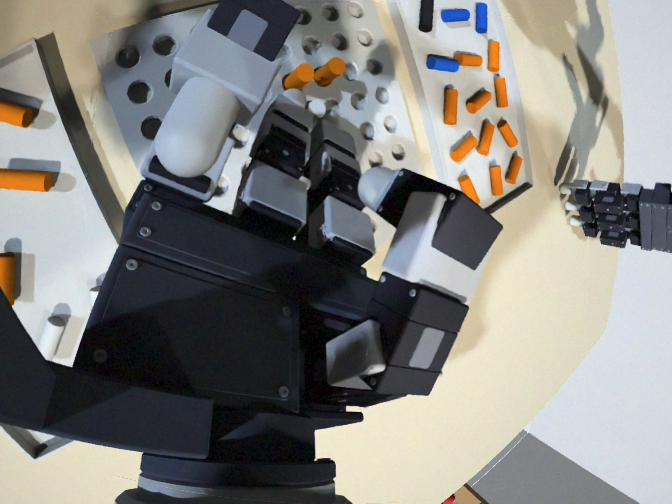

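Scaled by 4.200 from the camera's 672x504 image, which has a finer 960x720 frame.

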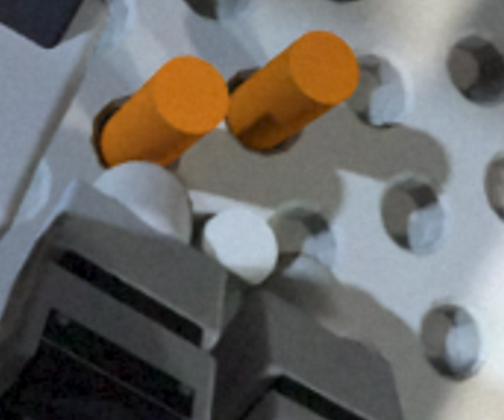

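Call:
move([
  [0,0,0,0,0,0,0,0.754,0.576,0.696,0,0.754,0.576,0.696,0,0.754,0.576,0.696,0.714,0.678,0.226,0.168,0.4,-0.6,0,0,0.0012,0,0,0,-0.18,0.754,0.576,0.696,0.18,0.754,0.576,0.696,0,0.205,-0.956,-0.246,-0.571,0.678,-0.281,-0.643,0.4,-0.8],
  [0,0,0,0,0,0,0,0.754,0.576,0.696,0,0.754,0.576,0.696,0,0.754,0.576,0.696,0.714,0.678,0.226,0.168,0.4,-0.6,0,0,0.0012,0,0,0,-0.01,0.754,0.576,0.696,0.01,0.754,0.576,0.696,0,0.205,-0.956,-0.246,-0.571,0.678,-0.281,-0.643,0.4,-0.85],
], speed=0.03)

Call:
move([
  [0,0,0,0,0,0,0,0.754,0.576,0.696,0,0.754,0.576,0.696,0,0.754,0.576,0.696,0.714,0.678,0.226,0.168,0.4,-0.6,0,0,0.12,0,0,0,-0.01,0.754,0.576,0.696,0.01,0.754,0.576,0.696,0,0.205,-0.956,-0.246,-0.571,0.678,-0.281,-0.643,0.4,-0.85],
  [0,0,0,0,0,0,0,0.754,0.576,0.696,0,0.754,0.576,0.696,0,0.754,0.576,0.696,0.714,0.678,0.226,0.168,0.4,-0.6,-0.1737,-0.3393,0.12,-0.2728,-0.4205,0.0686,-0.01,0.754,0.576,0.696,0.01,0.754,0.576,0.696,0,0.205,-0.956,-0.246,-0.571,0.678,-0.281,-0.643,0.4,-0.85],
  [0,0,0,0,0,0,0,0.754,0.576,0.696,0,0.754,0.576,0.696,0,0.754,0.576,0.696,0.714,0.678,0.226,0.168,0.4,-0.6,-0.1737,-0.3393,-0.1666,-0.2728,-0.4205,0.0686,-0.01,0.754,0.576,0.696,0.01,0.754,0.576,0.696,0,0.205,-0.956,-0.246,-0.571,0.678,-0.281,-0.643,0.4,-0.85],
], speed=[0.15,0.35,0.25], blend=0.02, cameras=["cam_right_wrist"])

Call:
zoom_image(camera="cam_right_wrist", region=[280, 40, 360, 110])

Scene clock: 285.20 s.
left_arm: end_effector_position=(+0.4715, +0.1928, +0.1112) hand_goal=(+0.000, +0.754, +0.576, +0.696, +0.000, +0.754, +0.576, +0.696, +0.000, +0.754, +0.576, +0.696, +0.714, +0.678, +0.226, +0.168) hand_measured=(+0.000, +0.754, +0.576, +0.696, +0.000, +0.754, +0.576, +0.696, +0.000, +0.754, +0.576, +0.696, +0.714, +0.678, +0.224, +0.168) hand_current_ma=(+0, +0, +0, +0, +0, +0, +0, +0, +0, +0, +0, +0, +0, +0, -2, +0) hand_state=(goal, goal, goal, goal, goal, goal, goal, goal, goal, goal, goal, goal, goal, goal, goal, goal) hand_current_limit=0.40 hand_speed=-0.60 end_effector_quat_wxyz=(-0.001, -0.293, +0.956, -0.007) | right_arm: end_effector_position=(+0.2615, +0.4366, +0.1447) hand_goal=(-0.010, +0.754, +0.576, +0.696, +0.010, +0.754, +0.576, +0.696, +0.000, +0.206, -0.956, -0.246, -0.570, +0.678, -0.280, -0.642) hand_measured=(-0.012, +0.758, +0.574, +0.694, +0.014, +0.760, +0.576, +0.694, +0.000, +0.212, -0.954, -0.244, -0.568, +0.678, -0.282, -0.640) hand_current_ma=(-3, +4, -1, -3, +3, +8, +0, -1, +0, +8, +2, +2, +2, +0, -3, +2) hand_state=(goal, goal, goal, goal, goal, goal, goal, goal, goal, goal, goal, goal, goal, goal, goal, goal) hand_current_limit=0.40 hand_speed=-0.85 end_effector_quat_wxyz=(-0.159, -0.384, +0.840, +0.348)
Joint positions: left_arm=[3.636 -1.857 -1.905 -0.956 1.557 -1.67] | right_arm=[0.312 -1.298 2.089 -1.885 -0.921 4.003]
Joint torques (N m): left_arm=[-0.27 39.12 24.35 4.02 2.52 -0.81] | right_arm=[9.04 -37.91 -24.05 -1.59 0.21 0.44]
Wrist force (N): left_arm=[0.0 0.2 -0.5] | right_arm=[-0.6 0.4 -0.1]
Wrist torque (N m): left_arm=[0.08 0.00 0.00] | right_arm=[0.09 0.07 -0.08]
Wrist force, peak (N): left_arm=[-0.2 0.1 -0.9] | right_arm=[-0.4 0.8 -0.4]
Hand target: left_arm +0.4715, +0.1928, +0.1112; -0.001, -0.293, +0.956, -0.007 | right_arm +0.2615, +0.4366, +0.1446; -0.159, -0.384, +0.840, +0.348
Off the commanded pose: left_arm 0.000 m, 0 deg | right_arm 0.000 m, 0 deg.
move: done

Scene clock: 289.27 s.
left_arm: end_effector_position=(+0.4715, +0.1928, +0.1112) hand_goal=(+0.000, +0.754, +0.576, +0.696, +0.000, +0.754, +0.576, +0.696, +0.000, +0.754, +0.576, +0.696, +0.714, +0.678, +0.226, +0.168) hand_measured=(+0.000, +0.754, +0.576, +0.696, +0.000, +0.754, +0.576, +0.696, +0.000, +0.754, +0.576, +0.696, +0.714, +0.678, +0.224, +0.168) hand_current_ma=(+0, +0, +0, +0, +0, +0, +0, +0, +0, +0, +0, +0, +0, +0, -2, +0) hand_state=(goal, goal, goal, goal, goal, goal, goal, goal, goal, goal, goal, goal, goal, goal, goal, goal) hand_current_limit=0.40 hand_speed=-0.60 end_effector_quat_wxyz=(-0.001, -0.293, +0.956, -0.007) | right_arm: end_effector_position=(+0.1572, +0.2330, +0.0447) hand_goal=(-0.010, +0.754, +0.576, +0.696, +0.010, +0.754, +0.576, +0.696, +0.000, +0.206, -0.956, -0.246, -0.570, +0.678, -0.280, -0.642) hand_measured=(-0.012, +0.748, +0.576, +0.694, +0.012, +0.746, +0.576, +0.694, +0.000, +0.210, -0.954, -0.244, -0.568, +0.678, -0.280, -0.640) hand_current_ma=(-3, -9, -1, -3, +3, -12, +0, -1, +0, +4, +2, +2, +2, +0, -1, +2) hand_state=(goal, goal, goal, goal, goal, goal, goal, goal, goal, goal, goal, goal, goal, goal, goal, goal) hand_current_limit=0.40 hand_speed=-0.85 end_effector_quat_wxyz=(+0.206, -0.496, +0.779, -0.323)
Joint positions: left_arm=[3.636 -1.857 -1.905 -0.956 1.557 -1.67] | right_arm=[0.824 -1.702 2.781 -2.947 -2.31 4.288]
Joint torques (N m): left_arm=[-0.17 40.96 25.24 4.09 2.15 -0.83] | right_arm=[-9.61 7.32 -22.82 -4.66 -0.97 1.3]
Wrist force (N): left_arm=[0.0 -0.2 -0.7] | right_arm=[-0.2 -0.1 -0.8]
Wrist torque (N m): left_arm=[0.04 -0.01 0.00] | right_arm=[0.01 0.06 0.09]
Wrist force, peak (N): left_arm=[0.0 0.0 -1.1] | right_arm=[0.3 -1.6 -2.2]
Hand target: left_arm +0.4715, +0.1928, +0.1112; -0.001, -0.293, +0.956, -0.007 | right_arm +0.1573, +0.2330, +0.0447; +0.206, -0.496, +0.779, -0.323
Off the commanded pose: left_arm 0.000 m, 0 deg | right_arm 0.000 m, 0 deg.
move: done
Images, in order (width x height): cam_right_wrist 672x504.

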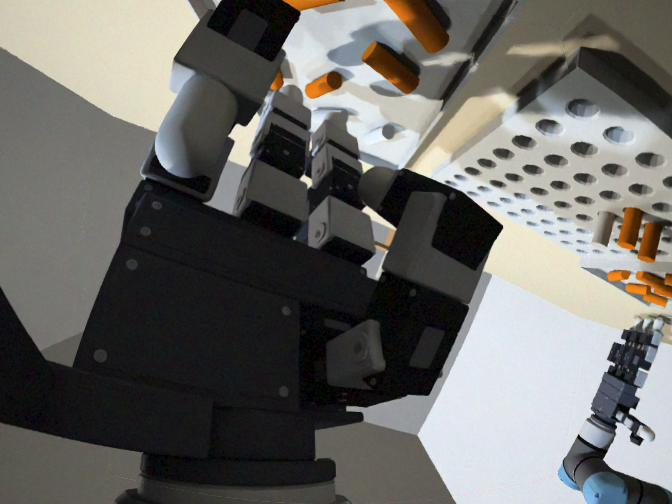

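Scaled by 6.300 from the camera's 672x504 image, which has a finer 960x720 frame.

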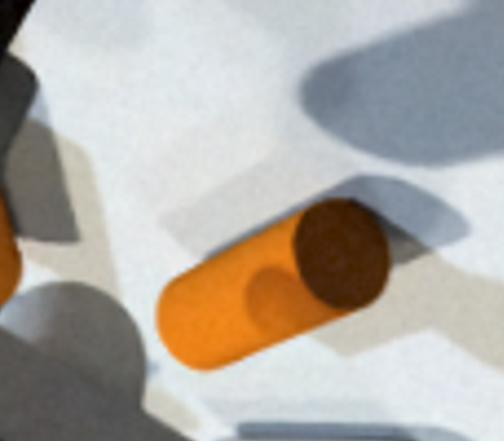

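Call:
move(target=[0,0,0,0,0,0,0,0.754,0.576,0.696,0,0.754,0.576,0.696,0,0.754,0.576,0.696,0.714,0.678,0.226,0.168,0.4,-0.6,0.0098,0.0120,-0.02,0,0,-0.0167,-0.02,0.754,0.576,0.696,0.02,0.754,0.576,0.696,0,0.205,-0.956,-0.246,-0.571,0.678,-0.281,-0.643,0.4,-0.85], speed=0.1, cameras=["cam_right_wrist"])

Call:
zoom_image(camera="cam_right_wrist", region=[280, 40, 360, 110])

Call:
move(target=[0,0,0,0,0,0,0,0.754,0.576,0.696,0,0.754,0.576,0.696,0,0.754,0.576,0.696,0.714,0.678,0.226,0.168,0.4,-0.6,0,0,-0.027,0,0,0,-0.02,0.754,0.576,0.696,0.02,0.754,0.576,0.696,0,0.205,-0.956,-0.246,-0.571,0.678,-0.281,-0.643,0.4,-0.85], speed=0.04, stop_force=3)

Call:
move([
  [0,0,0,0,0,0,0,0.754,0.576,0.696,0,0.754,0.576,0.696,0,0.754,0.576,0.696,0.714,0.678,0.226,0.168,0.4,-0.6,0,0,0,0,0,0,-0.08,0.754,0.576,0.696,0.08,0.754,0.576,0.696,0,0.205,-0.956,-0.246,-0.571,0.678,-0.281,-0.643,0.4,-0.92],
  [0,0,0,0,0,0,0,0.754,0.576,0.696,0,0.754,0.576,0.696,0,0.754,0.576,0.696,0.714,0.678,0.226,0.168,0.4,-0.6,0,0,0,0,0,0,-0.18,0.754,0.576,0.696,0.18,0.754,0.576,0.696,0,0.205,-0.956,-0.246,-0.571,0.678,-0.281,-0.643,0.4,-0.8],
], speed=0.05)

Scene clock: 291.80 s.
left_arm: end_effector_position=(+0.4715, +0.1928, +0.1112) hand_goal=(+0.000, +0.754, +0.576, +0.696, +0.000, +0.754, +0.576, +0.696, +0.000, +0.754, +0.576, +0.696, +0.714, +0.678, +0.226, +0.168) hand_measured=(+0.000, +0.754, +0.576, +0.696, +0.000, +0.754, +0.576, +0.696, +0.000, +0.754, +0.576, +0.696, +0.714, +0.678, +0.224, +0.168) hand_current_ma=(+0, +0, +0, +0, +0, +0, +0, +0, +0, +0, +0, +0, +0, +0, -2, +0) hand_state=(goal, goal, goal, goal, goal, goal, goal, goal, goal, goal, goal, goal, goal, goal, goal, goal) hand_current_limit=0.40 hand_speed=-0.60 end_effector_quat_wxyz=(-0.001, -0.293, +0.956, -0.007) | right_arm: end_effector_position=(+0.1632, +0.2402, +0.0327) hand_goal=(-0.020, +0.754, +0.576, +0.696, +0.020, +0.754, +0.576, +0.696, +0.000, +0.206, -0.956, -0.246, -0.570, +0.678, -0.280, -0.642) hand_measured=(-0.018, +0.748, +0.576, +0.694, +0.016, +0.746, +0.576, +0.694, +0.000, +0.210, -0.954, -0.244, -0.568, +0.678, -0.280, -0.640) hand_current_ma=(+3, -9, -1, -3, -3, -12, +0, -1, +0, +4, +2, +2, +2, +0, -1, +2) hand_state=(goal, goal, goal, goal, goal, goal, goal, goal, goal, goal, goal, goal, goal, goal, goal, goal) hand_current_limit=0.40 hand_speed=-0.85 end_effector_quat_wxyz=(+0.197, -0.475, +0.792, -0.328)
Joint positions: left_arm=[3.636 -1.857 -1.905 -0.956 1.557 -1.67] | right_arm=[0.838 -1.623 2.756 -2.942 -2.327 4.374]
Joint torques (N m): left_arm=[-0.33 39.47 23.83 3.86 2.17 -0.96] | right_arm=[-2.81 -24.19 -4.99 -3 0.67 -1.43]
Wrist force (N): left_arm=[-0.1 0.1 -0.5] | right_arm=[0.2 -0.2 -1.0]
Wrist torque (N m): left_arm=[0.05 0.00 -0.02] | right_arm=[0.01 0.00 0.18]
Wrist force, peak (N): left_arm=[0.4 -0.3 -0.8] | right_arm=[0.3 -0.5 -1.0]
Hand target: left_arm +0.4715, +0.1928, +0.1112; -0.001, -0.293, +0.956, -0.007 | right_arm +0.1631, +0.2402, +0.0327; +0.197, -0.475, +0.792, -0.328
Off the commanded pose: left_arm 0.000 m, 0 deg | right_arm 0.000 m, 0 deg.
move: done
Images, in order (width x height): cam_right_wrist 672x504.

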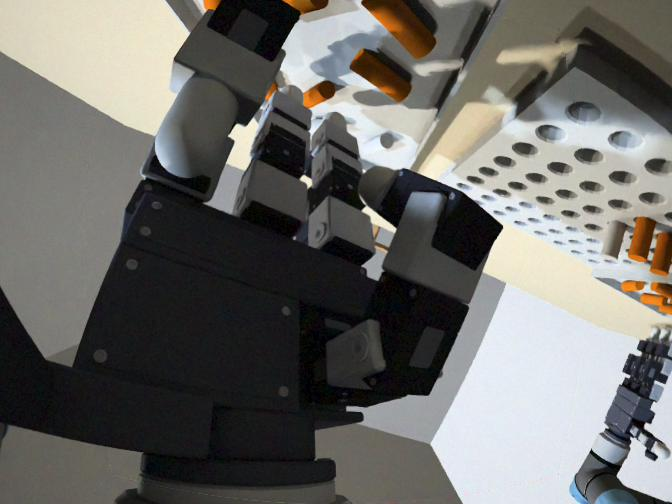

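Scaled by 6.300 from the camera's 672x504 image, which has a finer 960x720 frame.

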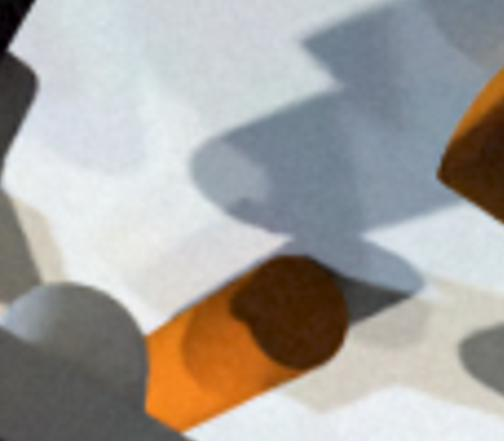

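Scene clock: 293.43 s.
left_arm: end_effector_position=(+0.4715, +0.1928, +0.1112) hand_goal=(+0.000, +0.754, +0.576, +0.696, +0.000, +0.754, +0.576, +0.696, +0.000, +0.754, +0.576, +0.696, +0.714, +0.678, +0.226, +0.168) hand_measured=(+0.000, +0.754, +0.576, +0.696, +0.000, +0.754, +0.576, +0.696, +0.000, +0.754, +0.576, +0.696, +0.714, +0.678, +0.224, +0.168) hand_current_ma=(+0, +0, +0, +0, +0, +0, +0, +0, +0, +0, +0, +0, +0, +0, -2, +0) hand_state=(goal, goal, goal, goal, goal, goal, goal, goal, goal, goal, goal, goal, goal, goal, goal, goal) hand_current_limit=0.40 hand_speed=-0.60 end_effector_quat_wxyz=(-0.001, -0.293, +0.956, -0.007) | right_arm: end_effector_position=(+0.1631, +0.2402, +0.0165) hand_goal=(-0.020, +0.754, +0.576, +0.696, +0.020, +0.754, +0.576, +0.696, +0.000, +0.206, -0.956, -0.246, -0.570, +0.678, -0.280, -0.642) hand_measured=(-0.018, +0.754, +0.578, +0.696, +0.018, +0.754, +0.578, +0.696, +0.000, +0.210, -0.954, -0.244, -0.568, +0.678, -0.280, -0.640) hand_current_ma=(+2, +1, +3, +0, -3, +0, +2, +0, +0, +4, +2, +2, +2, +0, -1, +2) hand_state=(goal, goal, goal, goal, goal, goal, goal, goal, goal, goal, goal, goal, goal, goal, goal, goal) hand_current_limit=0.40 hand_speed=-0.85 end_effector_quat_wxyz=(+0.197, -0.475, +0.792, -0.328)
Joint positions: left_arm=[3.636 -1.857 -1.905 -0.956 1.557 -1.67] | right_arm=[0.838 -1.527 2.773 -3.054 -2.327 4.374]
Joint torques (N m): left_arm=[0.7 40.57 24.72 4.07 2.24 -0.81] | right_arm=[-12.77 -26.08 -18.69 -3.27 0.8 -0.36]
Wrist force (N): left_arm=[0.1 0.3 -0.6] | right_arm=[0.2 -0.9 -0.6]
Wrist torque (N m): left_arm=[0.10 -0.02 0.00] | right_arm=[0.01 0.03 0.17]
Wrist force, peak (N): left_arm=[0.0 -0.3 -0.9] | right_arm=[0.0 -2.2 -3.0]
Hand target: left_arm +0.4715, +0.1928, +0.1112; -0.001, -0.293, +0.956, -0.007 | right_arm +0.1631, +0.2402, +0.0165; +0.197, -0.475, +0.792, -0.328
Off the commanded pose: left_arm 0.000 m, 0 deg | right_arm 0.000 m, 0 deg.
move: done

Scene clock: 294.43 s.
left_arm: end_effector_position=(+0.4715, +0.1928, +0.1112) hand_goal=(+0.000, +0.754, +0.576, +0.696, +0.000, +0.754, +0.576, +0.696, +0.000, +0.754, +0.576, +0.696, +0.714, +0.678, +0.226, +0.168) hand_measured=(+0.000, +0.754, +0.576, +0.696, +0.000, +0.754, +0.576, +0.696, +0.000, +0.754, +0.576, +0.696, +0.714, +0.678, +0.224, +0.168) hand_current_ma=(+0, +0, +0, +0, +0, +0, +0, +0, +0, +0, +0, +0, +0, +0, -2, +0) hand_state=(goal, goal, goal, goal, goal, goal, goal, goal, goal, goal, goal, goal, goal, goal, goal, goal) hand_current_limit=0.40 hand_speed=-0.60 end_effector_quat_wxyz=(-0.001, -0.293, +0.956, -0.007) | right_arm: end_effector_position=(+0.1631, +0.2402, +0.0165) hand_goal=(-0.180, +0.754, +0.576, +0.696, +0.180, +0.754, +0.576, +0.696, +0.000, +0.206, -0.956, -0.246, -0.570, +0.678, -0.280, -0.642) hand_measured=(-0.064, +0.754, +0.578, +0.696, +0.060, +0.754, +0.578, +0.696, +0.000, +0.210, -0.954, -0.244, -0.568, +0.678, -0.280, -0.640) hand_current_ma=(+346, +0, +3, +0, -363, +0, +2, +0, +0, +4, +2, +2, +2, +0, -1, +2) hand_state=(blocked, goal, goal, goal, blocked, goal, goal, goal, goal, goal, goal, goal, goal, goal, goal, goal) hand_current_limit=0.40 hand_speed=-0.80 end_effector_quat_wxyz=(+0.197, -0.475, +0.792, -0.328)
Joint positions: left_arm=[3.636 -1.857 -1.905 -0.956 1.557 -1.67] | right_arm=[0.838 -1.527 2.773 -3.054 -2.327 4.374]
Joint torques (N m): left_arm=[-0.69 40.46 26.43 4.18 2.14 -0.9] | right_arm=[-12.5 -24.96 -18.42 -3.15 0.6 0.13]
Wrist force (N): left_arm=[-0.2 0.0 -0.8] | right_arm=[-0.1 -1.1 -1.0]
Wrist torque (N m): left_arm=[0.08 0.01 -0.01] | right_arm=[0.02 -0.01 0.14]
Wrist force, peak (N): left_arm=[-0.2 -0.2 -0.8] | right_arm=[0.0 -1.1 -1.3]
Hand target: left_arm +0.4715, +0.1928, +0.1112; -0.001, -0.293, +0.956, -0.007 | right_arm +0.1631, +0.2402, +0.0165; +0.197, -0.475, +0.792, -0.328
Off the commanded pose: left_arm 0.000 m, 0 deg | right_arm 0.000 m, 0 deg.
move: done

Call:
move([
  [0,0,0,0,0,0,0,0.754,0.576,0.696,0,0.754,0.576,0.696,0,0.754,0.576,0.696,0.714,0.678,0.226,0.168,0.4,-0.6,0,0,0.2392,0,0,0,-0.18,0.754,0.576,0.696,0.18,0.754,0.576,0.696,0,0.205,-0.956,-0.246,-0.571,0.678,-0.281,-0.643,0.4,-0.8],
  [0,0,0,0,0,0,0,0.754,0.576,0.696,0,0.754,0.576,0.696,0,0.754,0.576,0.696,0.714,0.678,0.226,0.168,0.4,-0.6,0.1677,0.2775,0.3225,0.2835,0.4129,-0.0556,-0.18,0.754,0.576,0.696,0.18,0.754,0.576,0.696,0,0.205,-0.956,-0.246,-0.571,0.678,-0.281,-0.643,0.4,-0.8],
  [0,0,0,0,0,0,0,0.754,0.576,0.696,0,0.754,0.576,0.696,0,0.754,0.576,0.696,0.714,0.678,0.226,0.168,0.4,-0.6,0.1677,0.2775,0.2342,0.2835,0.4129,-0.0556,-0.18,0.754,0.576,0.696,0.18,0.754,0.576,0.696,0,0.205,-0.956,-0.246,-0.571,0.678,-0.281,-0.643,0.4,-0.8],
], speed=[0.2,0.3,0.12], blend=[0.03,0.01,0])

Call:
move(target=[0,0,0,0,0,0,0,0.754,0.576,0.696,0,0.754,0.576,0.696,0,0.754,0.576,0.696,0.714,0.678,0.226,0.168,0.4,-0.6,0,0,-0.025,0,0,0,-0.18,0.754,0.576,0.696,0.18,0.754,0.576,0.696,0,0.205,-0.956,-0.246,-0.571,0.678,-0.281,-0.643,0.4,-0.8], speed=0.02, stop_force=3, cameras=["cam_right_wrist"])

Call:
zoom_image(camera="cam_right_wrist", region=[260, 50, 380, 150])

Scene clock: 299.80 s.
left_arm: end_effector_position=(+0.4715, +0.1928, +0.1112) hand_goal=(+0.000, +0.754, +0.576, +0.696, +0.000, +0.754, +0.576, +0.696, +0.000, +0.754, +0.576, +0.696, +0.714, +0.678, +0.226, +0.168) hand_measured=(+0.000, +0.754, +0.576, +0.696, +0.000, +0.754, +0.576, +0.696, +0.000, +0.754, +0.576, +0.696, +0.714, +0.678, +0.224, +0.168) hand_current_ma=(+0, +0, +0, +0, +0, +0, +0, +0, +0, +0, +0, +0, +0, +0, -2, +0) hand_state=(goal, goal, goal, goal, goal, goal, goal, goal, goal, goal, goal, goal, goal, goal, goal, goal) hand_current_limit=0.40 hand_speed=-0.60 end_effector_quat_wxyz=(-0.001, -0.293, +0.956, -0.007) | right_arm: end_effector_position=(+0.2637, +0.4067, +0.1570) hand_goal=(-0.180, +0.754, +0.576, +0.696, +0.180, +0.754, +0.576, +0.696, +0.000, +0.206, -0.956, -0.246, -0.570, +0.678, -0.280, -0.642) hand_measured=(-0.064, +0.756, +0.574, +0.696, +0.060, +0.762, +0.578, +0.696, +0.000, +0.212, -0.954, -0.244, -0.568, +0.678, -0.282, -0.640) hand_current_ma=(+346, +2, -1, +0, -363, +12, +1, +0, +0, +8, +2, +2, +2, +0, -2, +2) hand_state=(blocked, goal, goal, goal, blocked, goal, goal, goal, goal, goal, goal, goal, goal, goal, goal, goal) hand_current_limit=0.40 hand_speed=-0.80 end_effector_quat_wxyz=(-0.159, -0.384, +0.840, +0.348)
Joint positions: left_arm=[3.636 -1.857 -1.905 -0.956 1.557 -1.67] | right_arm=[0.25 -1.352 2.108 -1.808 -0.951 3.935]
Joint torques (N m): left_arm=[-0.35 39.23 24.28 4 2.32 -0.69] | right_arm=[10.2 -37.72 -24.8 -1.75 2.35 0.75]
Wrist force (N): left_arm=[-0.1 -0.1 -0.5] | right_arm=[-0.3 0.6 0.0]
Wrist torque (N m): left_arm=[0.05 0.00 -0.01] | right_arm=[0.10 0.04 -0.07]
Wrist force, peak (N): left_arm=[-0.4 0.3 -0.8] | right_arm=[0.4 -0.6 -1.7]
Hand target: left_arm +0.4715, +0.1928, +0.1112; -0.001, -0.293, +0.956, -0.007 | right_arm +0.2638, +0.4067, +0.1570; -0.159, -0.384, +0.840, +0.348
Off the commanded pose: left_arm 0.000 m, 0 deg | right_arm 0.000 m, 0 deg.
move: done

Scene clock: 301.40 s.
left_arm: end_effector_position=(+0.4715, +0.1928, +0.1112) hand_goal=(+0.000, +0.754, +0.576, +0.696, +0.000, +0.754, +0.576, +0.696, +0.000, +0.754, +0.576, +0.696, +0.714, +0.678, +0.226, +0.168) hand_measured=(+0.000, +0.754, +0.576, +0.696, +0.000, +0.754, +0.576, +0.696, +0.000, +0.754, +0.576, +0.696, +0.714, +0.678, +0.224, +0.168) hand_current_ma=(+0, +0, +0, +0, +0, +0, +0, +0, +0, +0, +0, +0, +0, +0, -2, +0) hand_state=(goal, goal, goal, goal, goal, goal, goal, goal, goal, goal, goal, goal, goal, goal, goal, goal) hand_current_limit=0.40 hand_speed=-0.60 end_effector_quat_wxyz=(-0.001, -0.293, +0.956, -0.007) | right_arm: end_effector_position=(+0.2637, +0.4067, +0.1456) hand_goal=(-0.180, +0.754, +0.576, +0.696, +0.180, +0.754, +0.576, +0.696, +0.000, +0.206, -0.956, -0.246, -0.570, +0.678, -0.280, -0.642) hand_measured=(-0.064, +0.754, +0.570, +0.694, +0.060, +0.756, +0.574, +0.694, +0.000, +0.212, -0.954, -0.244, -0.568, +0.678, -0.282, -0.640) hand_current_ma=(+344, -1, -7, -3, -363, +3, -2, -1, +0, +8, +2, +2, +2, +0, -2, +2) hand_state=(blocked, goal, goal, goal, blocked, goal, goal, goal, goal, goal, goal, goal, goal, goal, goal, goal) hand_current_limit=0.40 hand_speed=-0.80 end_effector_quat_wxyz=(-0.159, -0.384, +0.840, +0.348)
Joint positions: left_arm=[3.636 -1.857 -1.905 -0.956 1.557 -1.67] | right_arm=[0.25 -1.331 2.119 -1.841 -0.951 3.935]
Joint torques (N m): left_arm=[0.46 40.33 25.45 4.13 2.18 -0.74] | right_arm=[5.51 -42.19 -25.41 -2.39 0.09 -0.25]
Wrist force (N): left_arm=[0.0 0.0 -0.5] | right_arm=[-0.3 0.7 -0.3]
Wrist torque (N m): left_arm=[0.05 -0.02 0.01] | right_arm=[0.08 0.05 -0.07]
Wrist force, peak (N): left_arm=[-0.1 0.0 -1.0] | right_arm=[-0.2 2.3 -3.3]
Hand target: left_arm +0.4715, +0.1928, +0.1112; -0.001, -0.293, +0.956, -0.007 | right_arm +0.2637, +0.4067, +0.1456; -0.159, -0.384, +0.840, +0.348 (not the last commanded pose)
Off the commanded pose: left_arm 0.000 m, 0 deg | right_arm 0.004 m, 0 deg.
move: contact (right_arm)
Images, in order (width x height): cam_right_wrist 672x504.

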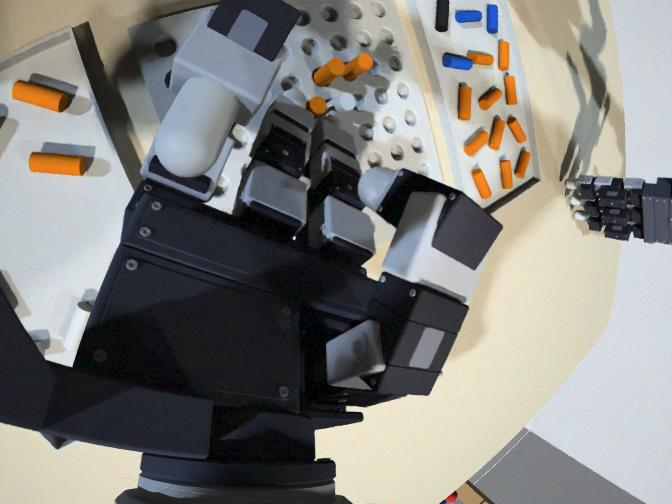

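Scaled by 4.200 from the camera's 672x504 image, which has a finer 960x720 frame.

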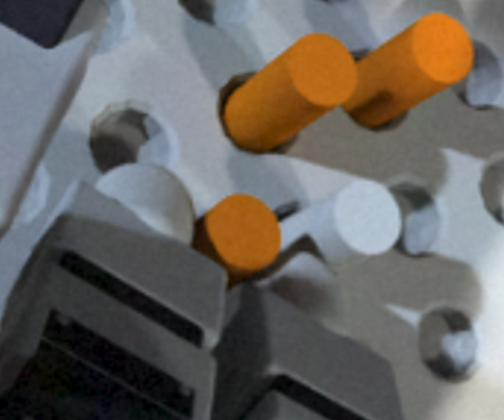

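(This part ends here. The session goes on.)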